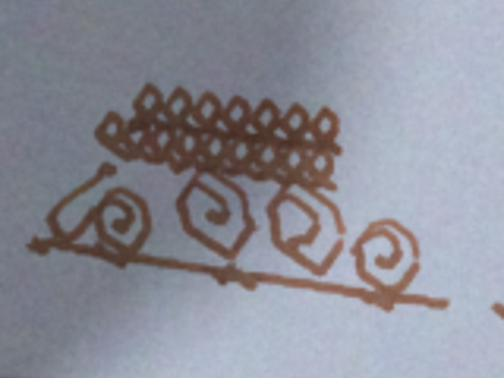

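Request:
{"api": "move", "payload": {
  "target": [
    [0,0,0,0,0,0,1,0,0,0.099406,0,0.117862,0.199869,-1],
    [0,0,0,0,0,0,1,0,0,0.099406,0,0.117862,0.219369,-1],
    [0,0,0,0,0,0,1,0,0,0.118406,0,0.123962,0.219369,-1],
    [0,0,0,0,0,0,1,0,0,0.097576,0,0.104632,0.226877,-1],
    [0,0,0,0,0,0,1,0,0,0.094792,0,0.100724,0.228574,-1],
    [0,0,0,0,0,0,1,0,0,0.090840,0,0.095180,0.218574,-1],
    [0,0,0,0,0,0,1,0,0,0.088056,0,0.091272,0.216877,-1],
    [0,0,0,0,0,0,1,0,0,0.110086,0,0.110602,0.214469,-1],
    [0,0,0,0,0,0,1,0,0,0.112470,0,0.114510,0.212772,-1],
    [0,0,0,0,0,0,1,0,0,0.115622,0,0.120054,0.222772,-1],
    [0,0,0,0,0,0,1,0,0,0.118406,0,0.123962,0.224469,-1],
    [0,0,0,0,0,0,1,0,0,0.097576,0,0.104632,0.226877,-1],
    [0,0,0,0,0,0,1,0,0,0.079776,0,0.098932,0.226877,-1]
  ],
  "speed": [1.0,0.1,0.1,0.12,0.04,0.06,0.04,0.12,0.04,0.06,0.04,0.12,0.25],
  "blend": [0.002,0.002,0,0.002,0.002,0.002,0.002,0.002,0.002,0.002,0.002,0.002,0]
}}

Request:
{"api": "move", "payload": {
  "target": [
    [0,0,0,0,0,0,1,0,0,0.015901,0,0.013683,-0.005183,-1],
    [0,0,0,0,0,0,1,0,0,0.034901,0,0.019783,-0.005183,-1],
    [0,0,0,0,0,0,1,0,0,0.014201,0,0.000453,0.005169,-1],
    [0,0,0,0,0,0,1,0,0,0.011613,0,-0.003180,0.006754,-1],
    [0,0,0,0,0,0,1,0,0,0.007935,0,-0.008340,-0.003246,-1],
    [0,0,0,0,0,0,1,0,0,0.005347,0,-0.011973,-0.004831,-1],
    [0,0,0,0,0,0,1,0,0,0.027247,0,0.007357,-0.007083,-1],
    [0,0,0,0,0,0,1,0,0,0.029435,0,0.010990,-0.008668,-1],
    [0,0,0,0,0,0,1,0,0,0.032313,0,0.016150,0.001332,-1],
    [0,0,0,0,0,0,1,0,0,0.034901,0,0.019783,0.002917,-1],
    [0,0,0,0,0,0,1,0,0,0.014201,0,0.000453,0.005169,-1],
    [0,0,0,0,0,0,1,0,0,-0.003599,0,-0.005247,0.005169,-1]
  ],
  "speed": [0.15,0.1,0.12,0.04,0.06,0.04,0.12,0.04,0.06,0.04,0.12,0.25],
  "blend": [0.002,0,0.002,0.002,0.002,0.002,0.002,0.002,0.002,0.002,0.002,0]
}}

Request:
{"api": "move", "payload": {
  "target": [
    [0,0,0,0,0,0,1,0,0,0.011824,0,-0.011186,-0.009862,-1],
    [0,0,0,0,0,0,1,0,0,0.011824,0,0.008144,-0.009862,-1],
    [0,0,0,0,0,0,1,0,0,0.030824,0,0.014244,-0.009862,-1],
    [0,0,0,0,0,0,1,0,0,0.010374,0,-0.005086,0.000180,-1],
    [0,0,0,0,0,0,1,0,0,0.008165,0,-0.008155,0.001555,-1],
    [0,0,0,0,0,0,1,0,0,0.005041,0,-0.012493,-0.008445,-1],
    [0,0,0,0,0,0,1,0,0,0.002832,0,-0.015562,-0.009820,-1],
    [0,0,0,0,0,0,1,0,0,0.024482,0,0.003768,-0.011762,-1],
    [0,0,0,0,0,0,1,0,0,0.026291,0,0.006837,-0.013137,-1],
    [0,0,0,0,0,0,1,0,0,0.028615,0,0.011175,-0.003137,-1],
    [0,0,0,0,0,0,1,0,0,0.030824,0,0.014244,-0.001762,-1],
    [0,0,0,0,0,0,1,0,0,0.010374,0,-0.005086,0.000180,-1],
    [0,0,0,0,0,0,1,0,0,-0.007426,0,-0.010786,0.000180,-1]
  ],
  "speed": [0.15,0.15,0.1,0.12,0.04,0.06,0.04,0.12,0.04,0.06,0.04,0.12,0.25],
  "blend": [0.002,0.002,0,0.002,0.002,0.002,0.002,0.002,0.002,0.002,0.002,0.002,0]
}}

Scene clock: 357.30 s.
left_arm: end_effector_position=(+0.3943, +0.3349, +0.1104) grip_measured=+1.000 grip_effort_nm=0.00 end_effector_quat_wxyz=(+0.619, -0.006, +0.785, +0.003) | right_arm: end_effector_position=(+0.3233, +0.1406, +0.0965) grip_measured=-0.641 grip_effort_nm=-1.03 end_effector_quat_wxyz=(+0.547, -0.365, +0.695, +0.289)
Joint names: [wrist pitch, wrist roll, shoulder, wrist yaw, elbow, waist]
Joint positions: left_arm=[1.014 -0.014 1.582 -0.052 0.332 -0.05 0.094] | right_arm=[0.823 0.001 2.151 -0.002 1.092 0.984 0.017]
Joint torques (N m): left_arm=[1.68 0.02 -6.6 -0.01 5.38 0.05] | right_arm=[1.77 -0.01 -11.47 0.02 4.97 0.54]
Heat: left arm: 44 °C; right arm: 45 °C.
Joint targets: left_arm=[1.021 -0.015 1.574 -0.052 0.340 -0.050] | right_arm=[0.834 0.000 2.114 0.000 1.087 0.990]
move: off_target (right_arm); right_arm: the shoulder is farthest, 0.037 rad from its target

Scene clock: 361.57 s.
left_arm: end_effector_position=(+0.3943, +0.3349, +0.1104) grip_measured=+1.000 grip_effort_nm=0.00 end_effector_quat_wxyz=(+0.619, -0.006, +0.785, +0.003) | right_arm: end_effector_position=(+0.3163, +0.1421, +0.0962) grip_measured=-0.641 grip_effort_nm=-1.03 end_effector_quat_wxyz=(+0.544, -0.370, +0.694, +0.291)
Joint names: [wrist pitch, wrist roll, shoulder, wrist yaw, elbow, waist]
Joint positions: left_arm=[1.014 -0.014 1.582 -0.052 0.332 -0.05 0.094] | right_arm=[0.823 0.001 2.143 -0.002 1.08 0.995 0.017]
Joint torques (N m): left_arm=[1.67 0.04 -6.38 -0.06 5.33 -0.06] | right_arm=[1.73 -0.01 -11.55 0.02 4.97 0.53]
Heat: left arm: 44 °C; right arm: 45 °C.
Joint targets: left_arm=[1.021 -0.015 1.574 -0.052 0.340 -0.050] | right_arm=[0.833 0.000 2.106 -0.001 1.075 1.002]
move: off_target (right_arm); right_arm: the shoulder is farthest, 0.037 rad from its target

Scene clock: 365.93 s.
left_arm: end_effector_position=(+0.3943, +0.3349, +0.1104) grip_measured=+1.000 grip_effort_nm=0.00 end_effector_quat_wxyz=(+0.619, -0.006, +0.785, +0.003) | right_arm: end_effector_position=(+0.3131, +0.1376, +0.0955) grip_measured=-0.641 grip_effort_nm=-1.03 end_effector_quat_wxyz=(+0.542, -0.371, +0.696, +0.290)
Joint names: [wrist pitch, wrist roll, shoulder, wrist yaw, elbow, waist]
Joint positions: left_arm=[1.014 -0.014 1.582 -0.052 0.332 -0.05 0.094] | right_arm=[0.821 0.001 2.126 -0.002 1.057 0.996 0.017]
Joint torques (N m): left_arm=[1.64 0.08 -6.46 -0.09 5.14 -0.1] | right_arm=[1.77 -0.02 -11.33 0.01 4.92 0.54]
Heat: left arm: 44 °C; right arm: 45 °C.
Joint targets: left_arm=[1.021 -0.015 1.574 -0.052 0.340 -0.050] | right_arm=[0.834 0.000 2.089 -0.001 1.051 1.002]
move: off_target (right_arm); right_arm: the shoulder is farthest, 0.036 rad from its target

Request:
{"api": "move", "payload": {
  "target": [
    [0,0,0,0,0,0,1,0,0,-0.021512,0,-0.029732,-0.014222,-1],
    [0,0,0,0,0,0,1,0,0,-0.001882,0,-0.010402,-0.033719,-1],
    [0,0,0,0,0,0,1,0,0,0.017118,0,-0.004302,-0.033719,-1],
    [0,0,0,0,0,0,1,0,0,-0.002512,0,-0.023632,-0.022847,-1],
    [0,0,0,0,0,0,1,0,0,-0.005545,0,-0.027777,-0.020887,-1],
    [0,0,0,0,0,0,1,0,0,-0.009835,0,-0.033637,-0.030887,-1],
    [0,0,0,0,0,0,1,0,0,-0.012868,0,-0.037782,-0.032847,-1],
    [0,0,0,0,0,0,1,0,0,0.007962,0,-0.018452,-0.035619,-1],
    [0,0,0,0,0,0,1,0,0,0.010595,0,-0.014307,-0.037579,-1],
    [0,0,0,0,0,0,1,0,0,0.014085,0,-0.008447,-0.027579,-1],
    [0,0,0,0,0,0,1,0,0,0.017118,0,-0.004302,-0.025619,-1],
    [0,0,0,0,0,0,1,0,0,-0.002512,0,-0.023632,-0.022847,-1],
    [0,0,0,0,0,0,1,0,0,-0.020312,0,-0.029332,-0.022847,-1]
  ],
  "speed": [0.2,0.12,0.1,0.12,0.04,0.06,0.04,0.12,0.04,0.06,0.04,0.12,0.25],
  "blend": [0.002,0.002,0,0.002,0.002,0.002,0.002,0.002,0.002,0.002,0.002,0.002,0]
}}

Request:
{"api": "move", "payload": {
  "target": [
    [0,0,0,0,0,0,1,0,0,-0.018171,0,-0.024076,-0.014094,-1],
    [0,0,0,0,0,0,1,0,0,0.001009,0,-0.004746,-0.014094,-1],
    [0,0,0,0,0,0,1,0,0,0.020009,0,0.001354,-0.014094,-1],
    [0,0,0,0,0,0,1,0,0,0.000829,0,-0.017976,-0.005994,-1],
    [0,0,0,0,0,0,1,0,0,-0.002985,0,-0.023161,-0.002076,-1],
    [0,0,0,0,0,0,1,0,0,-0.020785,0,-0.028861,-0.002076,-1]
  ],
  "speed": [0.15,0.15,0.1,0.12,0.04,0.25],
  "blend": [0.002,0.002,0,0.002,0.002,0]
}}

Scene clock: 372.40 s.
left_arm: end_effector_position=(+0.3943, +0.3349, +0.1104) grip_measured=+1.000 grip_effort_nm=0.00 end_effector_quat_wxyz=(+0.619, -0.006, +0.785, +0.003) | right_arm: end_effector_position=(+0.3278, +0.1086, +0.0940) grip_measured=-0.641 grip_effort_nm=-1.03 end_effector_quat_wxyz=(+0.542, -0.356, +0.711, +0.272)
Joint names: [wrist pitch, wrist roll, shoulder, wrist yaw, elbow, waist]
Joint positions: left_arm=[1.014 -0.014 1.582 -0.052 0.332 -0.05 0.094] | right_arm=[0.822 0.001 2.08 -0.001 0.991 0.945 0.017]
Joint torques (N m): left_arm=[1.66 0.02 -6.52 -0.06 5.33 0.01] | right_arm=[1.75 -0.01 -10.85 0.01 4.78 0.51]
Heat: left arm: 44 °C; right arm: 45 °C.
Joint targets: left_arm=[1.021 -0.015 1.574 -0.052 0.340 -0.050] | right_arm=[0.833 0.000 2.044 0.000 0.986 0.951]
move: off_target (right_arm); right_arm: the shoulder is farthest, 0.036 rad from its target

Scene clock: 375.03 s.
left_arm: end_effector_position=(+0.3943, +0.3349, +0.1104) grip_measured=+1.000 grip_effort_nm=0.00 end_effector_quat_wxyz=(+0.619, -0.006, +0.785, +0.003) | right_arm: end_effector_position=(+0.3205, +0.0949, +0.0933) grip_measured=-0.641 grip_effort_nm=-1.03 end_effector_quat_wxyz=(+0.537, -0.356, +0.716, +0.268)
Joint names: [wrist pitch, wrist roll, shoulder, wrist yaw, elbow, waist]
Joint positions: left_arm=[1.014 -0.014 1.582 -0.052 0.332 -0.05 0.094] | right_arm=[0.823 0.001 2.032 -0.001 0.927 0.941 0.017]
Joint torques (N m): left_arm=[1.66 0.08 -6.48 -0.04 5.15 0.01] | right_arm=[1.75 -0.02 -10.41 0.01 4.74 0.51]
Heat: left arm: 44 °C; right arm: 45 °C.
Joint targets: left_arm=[1.021 -0.015 1.574 -0.052 0.340 -0.050] | right_arm=[0.833 0.000 1.998 0.000 0.922 0.947]
move: done

Request:
{"api": "move", "payload": {
  "target": [
    [0,0,0,0,0,0,1,0,0,-0.027393,0,-0.036789,0.005788,-1],
    [0,0,0,0,0,0,1,0,0,-0.009273,0,-0.017459,0.005788,-1],
    [0,0,0,0,0,0,1,0,0,0.009727,0,-0.011359,0.005788,-1],
    [0,0,0,0,0,0,1,0,0,-0.008363,0,-0.030689,0.000888,-1],
    [0,0,0,0,0,0,1,0,0,-0.011516,0,-0.034758,-0.002048,-1],
    [0,0,0,0,0,0,1,0,0,0.008463,0,-0.014539,-0.006437,-1],
    [0,0,0,0,0,0,1,0,0,0.009462,0,-0.012475,-0.008043,-1],
    [0,0,0,0,0,0,1,0,0,0.013952,0,-0.005905,0.001912,-1],
    [0,0,0,0,0,0,1,0,0,-0.004593,0,-0.025823,0.006617,-1],
    [0,0,0,0,0,0,1,0,0,-0.008545,0,-0.030924,0.008308,-1],
    [0,0,0,0,0,0,1,0,0,-0.013745,0,-0.037636,-0.001615,-1]
  ],
  "speed": [0.2,0.15,0.1,0.15,0.05,0.12,0.04,0.06,0.12,0.05,0.06],
  "blend": [0.002,0.002,0,0.002,0.002,0.002,0.002,0.002,0.002,0.002,0]
}}

Request:
{"api": "move", "payload": {
  "target": [
    [0,0,0,0,0,0,1,0,0,-0.004592,0,-0.006503,-0.003119,-1],
    [0,0,0,0,0,0,1,0,0,0.015127,0,0.013716,-0.007508,-1],
    [0,0,0,0,0,0,1,0,0,0.016126,0,0.015780,-0.009114,-1],
    [0,0,0,0,0,0,1,0,0,0.020616,0,0.022350,0.000841,-1],
    [0,0,0,0,0,0,1,0,0,0.002331,0,0.002432,0.005546,-1],
    [0,0,0,0,0,0,1,0,0,-0.001621,0,-0.002669,0.007237,-1],
    [0,0,0,0,0,0,1,0,0,-0.006821,0,-0.009381,-0.002686,-1],
    [0,0,0,0,0,0,1,0,0,-0.011389,0,-0.015674,-0.005867,-1],
    [0,0,0,0,0,0,1,0,0,0.008070,0,0.004545,-0.010256,-1],
    [0,0,0,0,0,0,1,0,0,0.009069,0,0.006609,-0.011862,-1],
    [0,0,0,0,0,0,1,0,0,0.013559,0,0.013179,-0.001907,-1],
    [0,0,0,0,0,0,1,0,0,-0.004466,0,-0.006739,0.002798,-1],
    [0,0,0,0,0,0,1,0,0,-0.008418,0,-0.011840,0.004489,-1],
    [0,0,0,0,0,0,1,0,0,-0.013618,0,-0.018552,-0.005434,-1]
  ],
  "speed": [0.05,0.12,0.04,0.06,0.12,0.05,0.06,0.05,0.12,0.04,0.06,0.12,0.05,0.06],
  "blend": [0.002,0.002,0.002,0.002,0.002,0.002,0.002,0.002,0.002,0.002,0.002,0.002,0.002,0]
}}

Request:
{"api": "move", "payload": {
  "target": [
    [0,0,0,0,0,0,1,0,0,-0.004608,0,-0.006293,-0.003242,-1],
    [0,0,0,0,0,0,1,0,0,0.014591,0,0.013926,-0.007631,-1],
    [0,0,0,0,0,0,1,0,0,0.015590,0,0.015990,-0.009237,-1],
    [0,0,0,0,0,0,1,0,0,0.020080,0,0.022560,0.000718,-1],
    [0,0,0,0,0,0,1,0,0,0.002315,0,0.002642,0.005423,-1],
    [0,0,0,0,0,0,1,0,0,-0.001637,0,-0.002459,0.007114,-1],
    [0,0,0,0,0,0,1,0,0,-0.006837,0,-0.009171,-0.002809,-1],
    [0,0,0,0,0,0,1,0,0,-0.008257,0,-0.011312,-0.003176,-1],
    [0,0,0,0,0,0,1,0,0,-0.026057,0,-0.017012,-0.003176,-1]
  ],
  "speed": [0.05,0.12,0.04,0.06,0.12,0.05,0.06,0.05,0.25],
  "blend": [0.002,0.002,0.002,0.002,0.002,0.002,0.002,0.002,0]
}}

Scene clock: 381.30 s.
left_arm: end_effector_position=(+0.3943, +0.3349, +0.1104) grip_measured=+1.000 grip_effort_nm=0.00 end_effector_quat_wxyz=(+0.619, -0.006, +0.785, +0.003) | right_arm: end_effector_position=(+0.3047, +0.0812, +0.0782) grip_measured=-0.641 grip_effort_nm=-1.03 end_effector_quat_wxyz=(+0.519, -0.365, +0.727, +0.262)
Joint names: [wrist pitch, wrist roll, shoulder, wrist yaw, elbow, waist]
Joint positions: left_arm=[1.014 -0.014 1.582 -0.052 0.332 -0.05 0.094] | right_arm=[0.824 0.001 2 -0.001 0.848 0.949 0.017]
Joint torques (N m): left_arm=[1.66 0.04 -6.38 -0.03 5.19 -0.06] | right_arm=[1.72 -0.02 -9.92 0.01 4.12 -0.55]
Heat: left arm: 44 °C; right arm: 45 °C.
Joint targets: left_arm=[1.021 -0.015 1.574 -0.052 0.340 -0.050] | right_arm=[0.833 0.000 1.967 0.000 0.838 0.943]
move: done

Scene clock: 385.77 s.
left_arm: end_effector_position=(+0.3943, +0.3349, +0.1104) grip_measured=+1.000 grip_effort_nm=0.00 end_effector_quat_wxyz=(+0.619, -0.006, +0.785, +0.003) | right_arm: end_effector_position=(+0.3034, +0.0693, +0.0777) grip_measured=-0.641 grip_effort_nm=-1.03 end_effector_quat_wxyz=(+0.518, -0.362, +0.731, +0.257)
Joint names: [wrist pitch, wrist roll, shoulder, wrist yaw, elbow, waist]
Joint positions: left_arm=[1.014 -0.014 1.582 -0.052 0.332 -0.05 0.094] | right_arm=[0.824 0.001 1.969 -0.001 0.807 0.937 0.017]
Joint torques (N m): left_arm=[1.67 0.03 -6.49 -0.06 5.12 -0.1] | right_arm=[1.72 -0.01 -9.59 0.01 4.08 -0.54]
Heat: left arm: 44 °C; right arm: 45 °C.
Joint targets: left_arm=[1.021 -0.015 1.574 -0.052 0.340 -0.050] | right_arm=[0.833 0.000 1.937 0.000 0.797 0.931]
move: done

Scene clock: 388.53 s.
left_arm: end_effector_position=(+0.3943, +0.3349, +0.1104) grip_measured=+1.000 grip_effort_nm=0.00 end_effector_quat_wxyz=(+0.619, -0.006, +0.785, +0.003) | right_arm: end_effector_position=(+0.3003, +0.0593, +0.0897) grip_measured=-0.641 grip_effort_nm=-1.03 end_effector_quat_wxyz=(+0.524, -0.358, +0.728, +0.258)
Joint names: [wrist pitch, wrist roll, shoulder, wrist yaw, elbow, waist]
Joint positions: left_arm=[1.014 -0.014 1.582 -0.052 0.332 -0.05 0.094] | right_arm=[0.823 0.001 1.91 -0.001 0.765 0.93 0.017]
Joint torques (N m): left_arm=[1.63 0.01 -6.54 -0.03 5.14 0.02] | right_arm=[1.73 -0.01 -9.16 0.01 4.52 -0.55]
Heat: left arm: 44 °C; right arm: 45 °C.
Joint targets: left_arm=[1.021 -0.015 1.574 -0.052 0.340 -0.050] | right_arm=[0.833 0.000 1.879 0.000 0.759 0.924]
move: done

Request:
{"api": "move", "payload": {
  "target": [
    [0,0,0,0,0,0,1,0,0,0.050578,0,0.064260,0.006287,-1],
    [0,0,0,0,0,0,1,0,0,0.069578,0,0.070360,0.006287,-1],
    [0,0,0,0,0,0,1,0,0,0.051298,0,0.051030,0.001387,-1],
    [0,0,0,0,0,0,1,0,0,0.047015,0,0.045413,-0.001761,-1],
    [0,0,0,0,0,0,1,0,0,0.065999,0,0.064091,-0.005605,-1],
    [0,0,0,0,0,0,1,0,0,0.066753,0,0.065868,-0.006649,-1],
    [0,0,0,0,0,0,1,0,0,0.072158,0,0.073744,0.003529,-1],
    [0,0,0,0,0,0,1,0,0,0.053878,0,0.054414,0.007980,-1],
    [0,0,0,0,0,0,1,0,0,0.050137,0,0.049507,0.008927,-1],
    [0,0,0,0,0,0,1,0,0,0.044455,0,0.042054,-0.001841,-1]
  ],
  "speed": [0.3,0.1,0.15,0.05,0.12,0.04,0.06,0.12,0.05,0.06],
  "blend": [0.002,0,0.002,0.002,0.002,0.002,0.002,0.002,0.002,0]
}}

Request:
{"api": "move", "payload": {
  "target": [
    [0,0,0,0,0,0,1,0,0,-0.005817,0,-0.008162,-0.003711,-1],
    [0,0,0,0,0,0,1,0,0,0.012847,0,0.010516,-0.007555,-1],
    [0,0,0,0,0,0,1,0,0,0.013601,0,0.012293,-0.008599,-1],
    [0,0,0,0,0,0,1,0,0,0.019006,0,0.020169,0.001579,-1],
    [0,0,0,0,0,0,1,0,0,0.001046,0,0.000839,0.006030,-1],
    [0,0,0,0,0,0,1,0,0,-0.002695,0,-0.004068,0.006977,-1],
    [0,0,0,0,0,0,1,0,0,-0.008377,0,-0.011521,-0.003791,-1],
    [0,0,0,0,0,0,1,0,0,-0.014168,0,-0.019575,-0.007604,-1],
    [0,0,0,0,0,0,1,0,0,0.004176,0,-0.000897,-0.011448,-1],
    [0,0,0,0,0,0,1,0,0,0.004930,0,0.000880,-0.012492,-1],
    [0,0,0,0,0,0,1,0,0,0.010335,0,0.008756,-0.002314,-1],
    [0,0,0,0,0,0,1,0,0,-0.007305,0,-0.010574,0.002137,-1],
    [0,0,0,0,0,0,1,0,0,-0.011046,0,-0.015481,0.003084,-1],
    [0,0,0,0,0,0,1,0,0,-0.016728,0,-0.022934,-0.007684,-1],
    [0,0,0,0,0,0,1,0,0,-0.034528,0,-0.028634,-0.007684,-1]
  ],
  "speed": [0.05,0.12,0.04,0.06,0.12,0.05,0.06,0.05,0.12,0.04,0.06,0.12,0.05,0.06,0.25],
  "blend": [0.002,0.002,0.002,0.002,0.002,0.002,0.002,0.002,0.002,0.002,0.002,0.002,0.002,0.002,0]
}}

Request:
{"api": "move", "payload": {
  "target": [
    [0,0,0,0,0,0,1,0,0,0.052844,0,0.067016,-0.001129,-1],
    [0,0,0,0,0,0,1,0,0,0.071844,0,0.073116,-0.001129,-1],
    [0,0,0,0,0,0,1,0,0,0.053294,0,0.053786,0.009631,-1],
    [0,0,0,0,0,0,1,0,0,0.050510,0,0.050084,0.011512,-1],
    [0,0,0,0,0,0,1,0,0,0.046574,0,0.044852,0.001512,-1],
    [0,0,0,0,0,0,1,0,0,0.043790,0,0.041150,-0.000369,-1],
    [0,0,0,0,0,0,1,0,0,0.063540,0,0.060480,-0.003029,-1],
    [0,0,0,0,0,0,1,0,0,0.065924,0,0.064182,-0.004910,-1],
    [0,0,0,0,0,0,1,0,0,0.069060,0,0.069414,0.005090,-1],
    [0,0,0,0,0,0,1,0,0,0.071844,0,0.073116,0.006971,-1],
    [0,0,0,0,0,0,1,0,0,0.053294,0,0.053786,0.009631,-1],
    [0,0,0,0,0,0,1,0,0,0.035494,0,0.048086,0.009631,-1]
  ],
  "speed": [0.3,0.1,0.12,0.04,0.06,0.04,0.12,0.04,0.06,0.04,0.12,0.25],
  "blend": [0.002,0,0.002,0.002,0.002,0.002,0.002,0.002,0.002,0.002,0.002,0]
}}

Request:
{"api": "move", "payload": {
  "target": [
    [0,0,0,0,0,0,1,0,0,-0.005923,0,-0.006880,-0.006503,-1],
    [0,0,0,0,0,0,1,0,0,0.012477,0,0.012450,-0.006503,-1],
    [0,0,0,0,0,0,1,0,0,0.031477,0,0.018550,-0.006503,-1],
    [0,0,0,0,0,0,1,0,0,0.013077,0,-0.000780,0.003739,-1],
    [0,0,0,0,0,0,1,0,0,0.010846,0,-0.003731,0.005251,-1],
    [0,0,0,0,0,0,1,0,0,0.007696,0,-0.007909,-0.004749,-1],
    [0,0,0,0,0,0,1,0,0,0.005465,0,-0.010860,-0.006261,-1],
    [0,0,0,0,0,0,1,0,0,0.025065,0,0.008470,-0.008403,-1],
    [0,0,0,0,0,0,1,0,0,0.026896,0,0.011421,-0.009915,-1],
    [0,0,0,0,0,0,1,0,0,0.029246,0,0.015599,0.000085,-1],
    [0,0,0,0,0,0,1,0,0,0.031477,0,0.018550,0.001597,-1],
    [0,0,0,0,0,0,1,0,0,0.013077,0,-0.000780,0.003739,-1],
    [0,0,0,0,0,0,1,0,0,-0.004723,0,-0.006480,0.003739,-1]
  ],
  "speed": [0.15,0.15,0.1,0.12,0.04,0.06,0.04,0.12,0.04,0.06,0.04,0.12,0.25],
  "blend": [0.002,0.002,0,0.002,0.002,0.002,0.002,0.002,0.002,0.002,0.002,0.002,0]
}}

Request:
{"api": "move", "payload": {
  "target": [
    [0,0,0,0,0,0,1,0,0,-0.015473,0,-0.020120,-0.022394,-1],
    [0,0,0,0,0,0,1,0,0,0.002357,0,-0.000790,-0.022394,-1],
    [0,0,0,0,0,0,1,0,0,0.021357,0,0.005310,-0.022394,-1],
    [0,0,0,0,0,0,1,0,0,0.003527,0,-0.014020,-0.011760,-1],
    [0,0,0,0,0,0,1,0,0,0.000940,0,-0.017413,-0.009966,-1],
    [0,0,0,0,0,0,1,0,0,-0.002710,0,-0.022201,-0.019966,-1],
    [0,0,0,0,0,0,1,0,0,-0.005297,0,-0.025594,-0.021760,-1],
    [0,0,0,0,0,0,1,0,0,0.013733,0,-0.006264,-0.024294,-1],
    [0,0,0,0,0,0,1,0,0,0.015920,0,-0.002871,-0.026088,-1],
    [0,0,0,0,0,0,1,0,0,0.018770,0,0.001917,-0.016088,-1],
    [0,0,0,0,0,0,1,0,0,0.021357,0,0.005310,-0.014294,-1],
    [0,0,0,0,0,0,1,0,0,0.003527,0,-0.014020,-0.011760,-1],
    [0,0,0,0,0,0,1,0,0,-0.014273,0,-0.019720,-0.011760,-1]
  ],
  "speed": [0.15,0.15,0.1,0.12,0.04,0.06,0.04,0.12,0.04,0.06,0.04,0.12,0.25],
  "blend": [0.002,0.002,0,0.002,0.002,0.002,0.002,0.002,0.002,0.002,0.002,0.002,0]
}}

Request:
{"api": "move", "payload": {
  "target": [
    [0,0,0,0,0,0,1,0,0,-0.005243,0,-0.005920,-0.007198,-1],
    [0,0,0,0,0,0,1,0,0,0.012437,0,0.013410,-0.007198,-1],
    [0,0,0,0,0,0,1,0,0,0.031437,0,0.019510,-0.007198,-1],
    [0,0,0,0,0,0,1,0,0,0.013757,0,0.000180,0.003452,-1],
    [0,0,0,0,0,0,1,0,0,0.011170,0,-0.003213,0.005258,-1],
    [0,0,0,0,0,0,1,0,0,0.007520,0,-0.008001,-0.004742,-1],
    [0,0,0,0,0,0,1,0,0,0.004933,0,-0.011394,-0.006548,-1],
    [0,0,0,0,0,0,1,0,0,0.023813,0,0.007936,-0.009098,-1],
    [0,0,0,0,0,0,1,0,0,0.026000,0,0.011329,-0.010904,-1],
    [0,0,0,0,0,0,1,0,0,0.028850,0,0.016117,-0.000904,-1],
    [0,0,0,0,0,0,1,0,0,0.031437,0,0.019510,0.000902,-1],
    [0,0,0,0,0,0,1,0,0,0.013757,0,0.000180,0.003452,-1],
    [0,0,0,0,0,0,1,0,0,-0.004043,0,-0.005520,0.003452,-1]
  ],
  "speed": [0.15,0.15,0.1,0.12,0.04,0.06,0.04,0.12,0.04,0.06,0.04,0.12,0.25],
  "blend": [0.002,0.002,0,0.002,0.002,0.002,0.002,0.002,0.002,0.002,0.002,0.002,0]
}}

Scene clock: 398.73 s.
left_arm: end_effector_position=(+0.3943, +0.3349, +0.1104) grip_measured=+1.000 grip_effort_nm=0.00 end_effector_quat_wxyz=(+0.619, -0.006, +0.785, +0.003) | right_arm: end_effector_position=(+0.3161, +0.0772, +0.0784) grip_measured=-0.641 grip_effort_nm=-1.03 end_effector_quat_wxyz=(+0.524, -0.357, +0.730, +0.257)
Joint names: [wrist pitch, wrist roll, shoulder, wrist yaw, elbow, waist]
Joint positions: left_arm=[1.014 -0.014 1.582 -0.052 0.332 -0.05 0.094] | right_arm=[0.824 0.001 2.011 -0.001 0.863 0.927 0.017]
Joint torques (N m): left_arm=[1.67 0.06 -6.42 -0.03 5.22 -0.02] | right_arm=[1.72 -0.01 -10.03 0.01 4.15 -0.64]
Heat: left arm: 44 °C; right arm: 45 °C.
Joint targets: left_arm=[1.021 -0.015 1.574 -0.052 0.340 -0.050] | right_arm=[0.833 0.000 1.978 0.000 0.853 0.920]
move: done

Scene clock: 403.60 s.
left_arm: end_effector_position=(+0.3943, +0.3349, +0.1104) grip_measured=+1.000 grip_effort_nm=0.00 end_effector_quat_wxyz=(+0.619, -0.006, +0.785, +0.003) | right_arm: end_effector_position=(+0.3131, +0.0590, +0.0905) grip_measured=-0.641 grip_effort_nm=-1.03 end_effector_quat_wxyz=(+0.530, -0.349, +0.730, +0.254)
Joint names: [wrist pitch, wrist roll, shoulder, wrist yaw, elbow, waist]
Joint positions: left_arm=[1.014 -0.014 1.582 -0.052 0.332 -0.05 0.094] | right_arm=[0.823 0.001 1.933 -0.001 0.795 0.91 0.017]
Joint torques (N m): left_arm=[1.68 0.04 -6.38 -0.05 5.09 0.03] | right_arm=[1.73 -0.02 -9.51 0.01 4.48 -0.61]
Heat: left arm: 44 °C; right arm: 45 °C.
Joint targets: left_arm=[1.021 -0.015 1.574 -0.052 0.340 -0.050] | right_arm=[0.833 0.000 1.901 0.000 0.789 0.903]
move: done

Scene clock: 408.10 s.
left_arm: end_effector_position=(+0.3943, +0.3349, +0.1104) grip_measured=+1.000 grip_effort_nm=0.00 end_effector_quat_wxyz=(+0.619, -0.006, +0.785, +0.003) | right_arm: end_effector_position=(+0.3263, +0.0823, +0.0920) grip_measured=-0.641 grip_effort_nm=-1.03 end_effector_quat_wxyz=(+0.537, -0.349, +0.722, +0.261)
Joint names: [wrist pitch, wrist roll, shoulder, wrist yaw, elbow, waist]
Joint positions: left_arm=[1.014 -0.014 1.582 -0.052 0.332 -0.05 0.094] | right_arm=[0.823 0.001 2.014 -0.001 0.901 0.918 0.017]
Joint torques (N m): left_arm=[1.68 0 -6.41 -0.04 5.31 -0.14] | right_arm=[1.74 -0.02 -10.17 0.01 4.68 0.54]
Heat: left arm: 44 °C; right arm: 45 °C.
Joint targets: left_arm=[1.021 -0.015 1.574 -0.052 0.340 -0.050] | right_arm=[0.833 0.000 1.980 0.000 0.896 0.924]
move: done

Scene clock: 412.30 s.
left_arm: end_effector_position=(+0.3943, +0.3349, +0.1104) grip_measured=+1.000 grip_effort_nm=0.00 end_effector_quat_wxyz=(+0.619, -0.006, +0.785, +0.003) | right_arm: end_effector_position=(+0.3208, +0.0822, +0.0920) grip_measured=-0.641 grip_effort_nm=-1.03 end_effector_quat_wxyz=(+0.535, -0.352, +0.721, +0.262)
Joint names: [wrist pitch, wrist roll, shoulder, wrist yaw, elbow, waist]
Joint positions: left_arm=[1.014 -0.014 1.582 -0.052 0.332 -0.05 0.094] | right_arm=[0.823 0.001 2.003 -0.001 0.887 0.926 0.017]
Joint torques (N m): left_arm=[1.67 0.05 -6.54 -0.05 5.24 -0.06] | right_arm=[1.75 -0.02 -10.06 0.01 4.71 0.53]
Heat: left arm: 44 °C; right arm: 45 °C.
Joint targets: left_arm=[1.021 -0.015 1.574 -0.052 0.340 -0.050] | right_arm=[0.834 0.000 1.970 0.000 0.881 0.932]
move: done

Scene clock: 416.80 s.
left_arm: end_effector_position=(+0.3943, +0.3349, +0.1104) grip_measured=+1.000 grip_effort_nm=0.00 end_effector_quat_wxyz=(+0.619, -0.006, +0.785, +0.003) | right_arm: end_effector_position=(+0.3248, +0.0650, +0.0909) grip_measured=-0.641 grip_effort_nm=-1.03 end_effector_quat_wxyz=(+0.535, -0.344, +0.729, +0.253)
Joint names: [wrist pitch, wrist roll, shoulder, wrist yaw, elbow, waist]
Joint positions: left_arm=[1.014 -0.014 1.582 -0.052 0.332 -0.05 0.094] | right_arm=[0.823 0.001 1.971 0.001 0.843 0.9 0.017]
Joint torques (N m): left_arm=[1.65 0.03 -6.38 -0.04 5.37 -0.09] | right_arm=[1.76 -0.01 -9.73 0 4.55 0.53]
Heat: left arm: 44 °C; right arm: 45 °C.
Joint targets: left_arm=[1.021 -0.015 1.574 -0.052 0.340 -0.050] | right_arm=[0.834 0.000 1.938 0.000 0.838 0.906]
move: done

Scene clock: 421.07 s.
left_arm: end_effector_position=(+0.3943, +0.3349, +0.1104) grip_measured=+1.000 grip_effort_nm=0.00 end_effector_quat_wxyz=(+0.619, -0.006, +0.785, +0.003) | right_arm: end_effector_position=(+0.3198, +0.0651, +0.0905) grip_measured=-0.641 grip_effort_nm=-1.03 end_effector_quat_wxyz=(+0.532, -0.347, +0.729, +0.254)
Joint names: [wrist pitch, wrist roll, shoulder, wrist yaw, elbow, waist]
Joint positions: left_arm=[1.014 -0.014 1.582 -0.052 0.332 -0.05 0.094] | right_arm=[0.823 0.001 1.962 0.001 0.831 0.908 0.017]
Joint torques (N m): left_arm=[1.64 0.04 -6.39 0 5.34 -0.05] | right_arm=[1.73 -0.02 -9.74 0 4.56 0.53]
Heat: left arm: 44 °C; right arm: 45 °C.
Joint targets: left_arm=[1.021 -0.015 1.574 -0.052 0.340 -0.050] | right_arm=[0.834 0.000 1.929 0.000 0.825 0.914]
move: done

Request:
{"api": "move", "payload": {
  "target": [
    [0,0,0,0,0,0,1,0,0,0.048115,0,0.061138,-0.005738,-1],
    [0,0,0,0,0,0,1,0,0,0.067115,0,0.067238,-0.005738,-1],
    [0,0,0,0,0,0,1,0,0,0.048115,0,0.047908,-0.007638,-1],
    [0,0,0,0,0,0,1,0,0,0.043023,0,0.041162,-0.011440,-1],
    [0,0,0,0,0,0,1,0,0,0.063217,0,0.060484,-0.014971,-1],
    [0,0,0,0,0,0,1,0,0,0.067225,0,0.066854,-0.005146,-1],
    [0,0,0,0,0,0,1,0,0,0.069625,0,0.070564,-0.003526,-1],
    [0,0,0,0,0,0,1,0,0,0.050432,0,0.050978,-0.000296,-1],
    [0,0,0,0,0,0,1,0,0,0.043667,0,0.042015,-0.010305,-1],
    [0,0,0,0,0,0,1,0,0,0.034090,0,0.028603,-0.015117,-1],
    [0,0,0,0,0,0,1,0,0,0.053944,0,0.047925,-0.018648,-1],
    [0,0,0,0,0,0,1,0,0,0.057952,0,0.054295,-0.008823,-1],
    [0,0,0,0,0,0,1,0,0,0.060352,0,0.058005,-0.007203,-1],
    [0,0,0,0,0,0,1,0,0,0.041499,0,0.038419,-0.003973,-1],
    [0,0,0,0,0,0,1,0,0,0.034734,0,0.029456,-0.013982,-1]
  ],
  "speed": [0.3,0.1,0.15,0.05,0.12,0.06,0.04,0.12,0.06,0.05,0.12,0.06,0.04,0.12,0.06],
  "blend": [0.002,0,0.002,0.002,0.002,0.002,0.002,0.002,0.002,0.002,0.002,0.002,0.002,0.002,0]
}}

Request:
{"api": "move", "payload": {
  "target": [
    [0,0,0,0,0,0,1,0,0,-0.009547,0,-0.013099,-0.004916,-1],
    [0,0,0,0,0,0,1,0,0,0.009967,0,0.006223,-0.008447,-1],
    [0,0,0,0,0,0,1,0,0,0.013975,0,0.012593,0.001378,-1],
    [0,0,0,0,0,0,1,0,0,0.016375,0,0.016303,0.002998,-1],
    [0,0,0,0,0,0,1,0,0,-0.002138,0,-0.003283,0.006228,-1],
    [0,0,0,0,0,0,1,0,0,-0.008903,0,-0.012246,-0.003781,-1],
    [0,0,0,0,0,0,1,0,0,-0.018409,0,-0.025277,-0.008803,-1],
    [0,0,0,0,0,0,1,0,0,0.000775,0,-0.005955,-0.012334,-1],
    [0,0,0,0,0,0,1,0,0,0.004783,0,0.000415,-0.002509,-1],
    [0,0,0,0,0,0,1,0,0,0.007183,0,0.004125,-0.000889,-1],
    [0,0,0,0,0,0,1,0,0,-0.011000,0,-0.015461,0.002341,-1],
    [0,0,0,0,0,0,1,0,0,-0.017765,0,-0.024424,-0.007668,-1],
    [0,0,0,0,0,0,1,0,0,-0.022140,0,-0.030609,-0.008999,-1],
    [0,0,0,0,0,0,1,0,0,-0.039940,0,-0.036309,-0.008999,-1],
    [0,0,0,0,0,0,1,0,0,-0.049940,0,-0.036309,-0.208999,-1]
  ],
  "speed": [0.05,0.12,0.06,0.04,0.12,0.06,0.05,0.12,0.06,0.04,0.12,0.06,0.05,0.25,1.0],
  "blend": [0.002,0.002,0.002,0.002,0.002,0.002,0.002,0.002,0.002,0.002,0.002,0.002,0.002,0.005,0],
  "cameras": ["cam_above"]
}}

Request:
{"api": "zoom_image", "payload": {
  "camera": "cam_above",
  "region": [210, 290, 338, 386]
}}

Scene clock: 429.97 s.
left_arm: end_effector_position=(+0.3943, +0.3349, +0.1104) grip_measured=+1.000 grip_effort_nm=0.00 end_effector_quat_wxyz=(+0.619, -0.006, +0.785, +0.003) | right_arm: end_effector_position=(+0.3378, +0.0718, +0.0787) grip_measured=-0.641 grip_effort_nm=-1.03 end_effector_quat_wxyz=(+0.532, -0.342, +0.734, +0.248)
Joint names: [wrist pitch, wrist roll, shoulder, wrist yaw, elbow, waist]
Joint positions: left_arm=[1.014 -0.014 1.582 -0.052 0.332 -0.05 0.094] | right_arm=[0.823 0.001 2.04 0.001 0.901 0.889 0.017]
Joint torques (N m): left_arm=[1.64 0.05 -6.48 -0.06 5.34 -0.02] | right_arm=[1.73 -0.01 -10.3 -0.01 4.18 -0.54]
Heat: left arm: 44 °C; right arm: 45 °C.
Joint targets: left_arm=[1.021 -0.015 1.574 -0.052 0.340 -0.050] | right_arm=[0.833 0.000 2.006 0.000 0.891 0.883]
move: done

Scene clock: 436.07 s.
left_arm: end_effector_position=(+0.3943, +0.3349, +0.1104) grip_measured=+1.000 grip_effort_nm=0.00 end_effector_quat_wxyz=(+0.619, -0.006, +0.785, +0.003) | right_arm: end_effector_position=(+0.4700, -0.1401, +0.1001) grip_measured=-0.641 grip_effort_nm=-1.03 end_effector_quat_wxyz=(+0.586, -0.155, +0.787, +0.114)
Joint names: [wrist pitch, wrist roll, shoulder, wrist yaw, elbow, waist]
Joint positions: left_arm=[1.014 -0.014 1.582 -0.052 0.332 -0.05 0.094] | right_arm=[0.823 0.001 1.93 0.01 0.816 0.413 0.017]
Joint torques (N m): left_arm=[1.65 0.05 -6.46 -0.04 5.24 -0.17] | right_arm=[1.74 -0.02 -9.73 -0.09 4.68 0.25]
Heat: left arm: 44 °C; right arm: 46 °C.
Joint targets: left_arm=[1.021 -0.015 1.574 -0.052 0.340 -0.050] | right_arm=[0.834 0.000 1.895 0.000 0.810 0.418]
move: done
Images, in order (width x height): cam_above 672x504.

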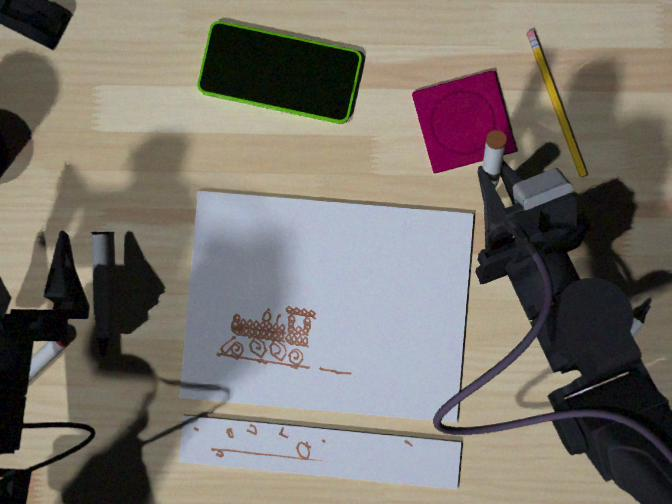

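Scaled by 3.938 from the camera's 672x504 image, which has a finer 960x720 frame.

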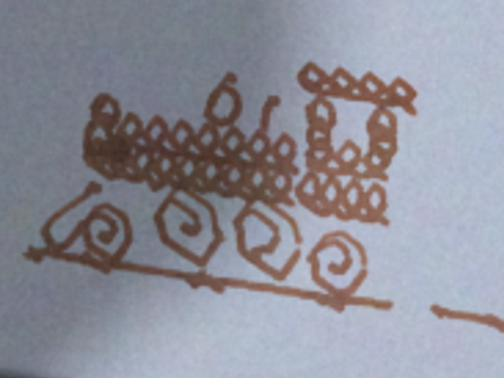

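Request:
{"api": "move", "payload": {
  "target": [
    [0,0,0,0,0,0,1,0,0,0.098172,0,0.115663,0.227963,-1],
    [0,0,0,0,0,0,1,0,0,0.098172,0,0.115663,0.247463,-1],
    [0,0,0,0,0,0,1,0,0,0.117172,0,0.121763,0.247463,-1],
    [0,0,0,0,0,0,1,0,0,0.096562,0,0.102433,0.242563,-1],
    [0,0,0,0,0,0,1,0,0,0.094079,0,0.098972,0.240779,-1],
    [0,0,0,0,0,0,1,0,0,0.115934,0,0.118365,0.237482,-1],
    [0,0,0,0,0,0,1,0,0,0.121602,0,0.127380,0.247201,-1],
    [0,0,0,0,0,0,1,0,0,0.126084,0,0.134184,0.249649,-1],
    [0,0,0,0,0,0,1,0,0,0.105435,0,0.114800,0.251088,-1],
    [0,0,0,0,0,0,1,0,0,0.103075,0,0.111511,0.241088,-1]
  ],
  "speed": [1.0,0.1,0.1,0.15,0.05,0.12,0.06,0.05,0.12,0.06],
  "blend": [0.002,0.002,0,0.002,0.002,0.002,0.002,0.002,0.002,0]
}}

Request:
{"api": "move", "payload": {
  "target": [
    [0,0,0,0,0,0,1,0,0,-0.006106,0,-0.008511,-0.003212,-1],
    [0,0,0,0,0,0,1,0,0,0.015749,0,0.010882,-0.006509,-1],
    [0,0,0,0,0,0,1,0,0,0.021417,0,0.019897,0.003210,-1],
    [0,0,0,0,0,0,1,0,0,0.025899,0,0.026701,0.005658,-1],
    [0,0,0,0,0,0,1,0,0,0.005250,0,0.007317,0.007097,-1],
    [0,0,0,0,0,0,1,0,0,0.002890,0,0.004028,-0.002903,-1],
    [0,0,0,0,0,0,1,0,0,-0.003216,0,-0.004483,-0.006115,-1],
    [0,0,0,0,0,0,1,0,0,0.018639,0,0.014910,-0.009412,-1],
    [0,0,0,0,0,0,1,0,0,0.024307,0,0.023925,0.000307,-1],
    [0,0,0,0,0,0,1,0,0,0.028789,0,0.030729,0.002755,-1],
    [0,0,0,0,0,0,1,0,0,0.008140,0,0.011345,0.004194,-1],
    [0,0,0,0,0,0,1,0,0,0.005780,0,0.008056,-0.005806,-1]
  ],
  "speed": [0.05,0.12,0.06,0.05,0.12,0.06,0.05,0.12,0.06,0.05,0.12,0.06],
  "blend": [0.002,0.002,0.002,0.002,0.002,0.002,0.002,0.002,0.002,0.002,0.002,0]
}}

Request:
{"api": "move", "payload": {
  "target": [
    [0,0,0,0,0,0,1,0,0,-0.006106,0,-0.008511,-0.003212,-1],
    [0,0,0,0,0,0,1,0,0,0.015749,0,0.010882,-0.006509,-1],
    [0,0,0,0,0,0,1,0,0,0.021417,0,0.019897,0.003210,-1],
    [0,0,0,0,0,0,1,0,0,0.025899,0,0.026701,0.005658,-1],
    [0,0,0,0,0,0,1,0,0,0.005250,0,0.007317,0.007097,-1],
    [0,0,0,0,0,0,1,0,0,0.002890,0,0.004028,-0.002903,-1],
    [0,0,0,0,0,0,1,0,0,-0.003881,0,-0.005411,-0.008752,-1],
    [0,0,0,0,0,0,1,0,0,0.017987,0,0.014001,-0.011493,-1],
    [0,0,0,0,0,0,1,0,0,0.021965,0,0.020660,-0.001601,-1],
    [0,0,0,0,0,0,1,0,0,0.030191,0,0.032682,0.002262,-1],
    [0,0,0,0,0,0,1,0,0,0.009587,0,0.013362,0.004891,-1],
    [0,0,0,0,0,0,1,0,0,0.004673,0,0.006512,-0.004949,-1],
    [0,0,0,0,0,0,1,0,0,-0.003881,0,-0.005411,-0.008752,-1],
    [0,0,0,0,0,0,1,0,0,-0.021681,0,-0.011111,-0.008752,-1],
    [0,0,0,0,0,0,1,0,0,-0.031681,0,-0.011111,-0.208752,-1]
  ],
  "speed": [0.05,0.12,0.06,0.05,0.12,0.06,0.05,0.12,0.06,0.05,0.12,0.06,0.05,0.25,1.0],
  "blend": [0.002,0.002,0.002,0.002,0.002,0.002,0.002,0.002,0.002,0.002,0.002,0.002,0.002,0.005,0],
  "cameras": ["cam_above"]
}}

Request:
{"api": "zoom_image", "payload": {
  "camera": "cam_above",
  "region": [210, 270, 330, 360]
}}

Scene clock: 445.40 s.
left_arm: end_effector_position=(+0.3943, +0.3349, +0.1104) grip_measured=+1.000 grip_effort_nm=0.00 end_effector_quat_wxyz=(+0.619, -0.006, +0.785, +0.003) | right_arm: end_effector_position=(+0.3308, +0.1277, +0.0806) grip_measured=-0.641 grip_effort_nm=-1.03 end_effector_quat_wxyz=(+0.539, -0.362, +0.709, +0.276)
Joint names: [wrist pitch, wrist roll, shoulder, wrist yaw, elbow, waist]
Joint positions: left_arm=[1.014 -0.014 1.582 -0.052 0.332 -0.05 0.094] | right_arm=[0.824 0.001 2.163 -0.001 1.068 0.961 0.017]
Joint torques (N m): left_arm=[1.66 0.03 -6.53 -0.06 5.19 -0.1] | right_arm=[1.73 -0.02 -11.58 0.02 4.4 -0.54]
Heat: left arm: 44 °C; right arm: 46 °C.
Joint targets: left_arm=[1.021 -0.015 1.574 -0.052 0.340 -0.050] | right_arm=[0.834 0.000 2.125 0.000 1.058 0.954]
move: off_target (right_arm); right_arm: the shoulder is farthest, 0.038 rad from its target

Scene clock: 450.07 s.
left_arm: end_effector_position=(+0.3943, +0.3349, +0.1104) grip_measured=+1.000 grip_effort_nm=0.00 end_effector_quat_wxyz=(+0.619, -0.006, +0.785, +0.003) | right_arm: end_effector_position=(+0.3392, +0.1266, +0.0807) grip_measured=-0.641 grip_effort_nm=-1.03 end_effector_quat_wxyz=(+0.542, -0.357, +0.710, +0.273)
Joint names: [wrist pitch, wrist roll, shoulder, wrist yaw, elbow, waist]
Joint positions: left_arm=[1.014 -0.014 1.582 -0.052 0.332 -0.05 0.094] | right_arm=[0.824 0.001 2.176 -0.001 1.086 0.948 0.017]
Joint torques (N m): left_arm=[1.68 0.07 -6.45 -0.02 5.24 -0.09] | right_arm=[1.74 -0.01 -11.69 0.02 4.4 -0.55]
Heat: left arm: 44 °C; right arm: 46 °C.
Joint targets: left_arm=[1.021 -0.015 1.574 -0.052 0.340 -0.050] | right_arm=[0.834 0.000 2.137 0.000 1.076 0.941]
move: off_target (right_arm); right_arm: the shoulder is farthest, 0.038 rad from its target

Scene clock: 456.70 s.
left_arm: end_effector_position=(+0.3943, +0.3349, +0.1104) grip_measured=+1.000 grip_effort_nm=0.00 end_effector_quat_wxyz=(+0.619, -0.006, +0.785, +0.003) | right_arm: end_effector_position=(+0.5085, -0.0843, +0.1063) grip_measured=-0.641 grip_effort_nm=-1.03 end_effector_quat_wxyz=(+0.606, -0.176, +0.763, +0.139)
Joint names: [wrist pitch, wrist roll, shoulder, wrist yaw, elbow, waist]
Joint positions: left_arm=[1.014 -0.014 1.582 -0.052 0.332 -0.05 0.094] | right_arm=[0.823 0.001 2.107 0.008 1.057 0.477 0.017]
Joint torques (N m): left_arm=[1.65 0.05 -6.28 -0.05 5.3 0.08] | right_arm=[1.76 -0.02 -11.54 -0.08 4.98 0.09]
Heat: left arm: 44 °C; right arm: 46 °C.
Joint targets: left_arm=[1.021 -0.015 1.574 -0.052 0.340 -0.050] | right_arm=[0.834 0.000 2.067 -0.001 1.051 0.477]
move: off_target (right_arm); right_arm: the shoulder is farthest, 0.040 rad from its target
Images, in order (width x height): cam_above 672x504.

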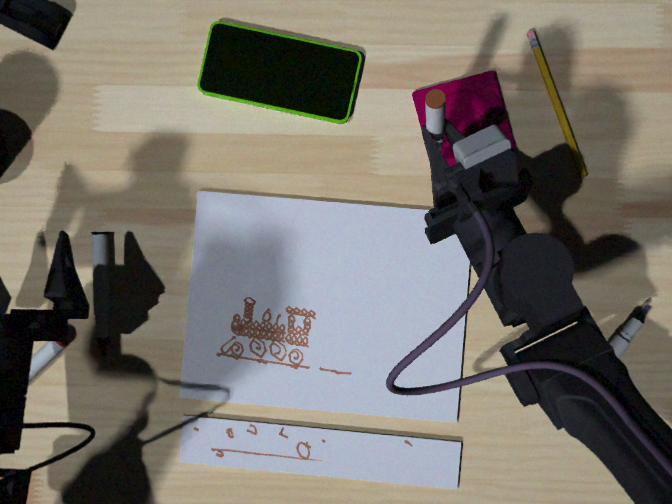

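Scaled by 4.200 from the camera's 672x504 image, which has a finer 960x720 frame.

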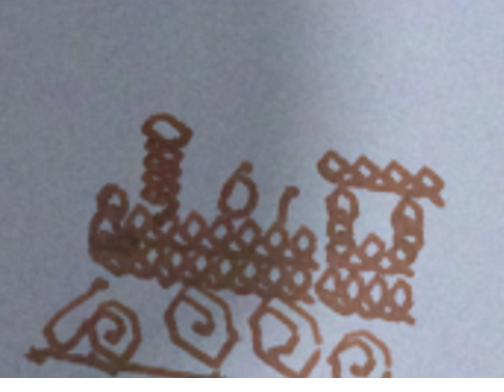

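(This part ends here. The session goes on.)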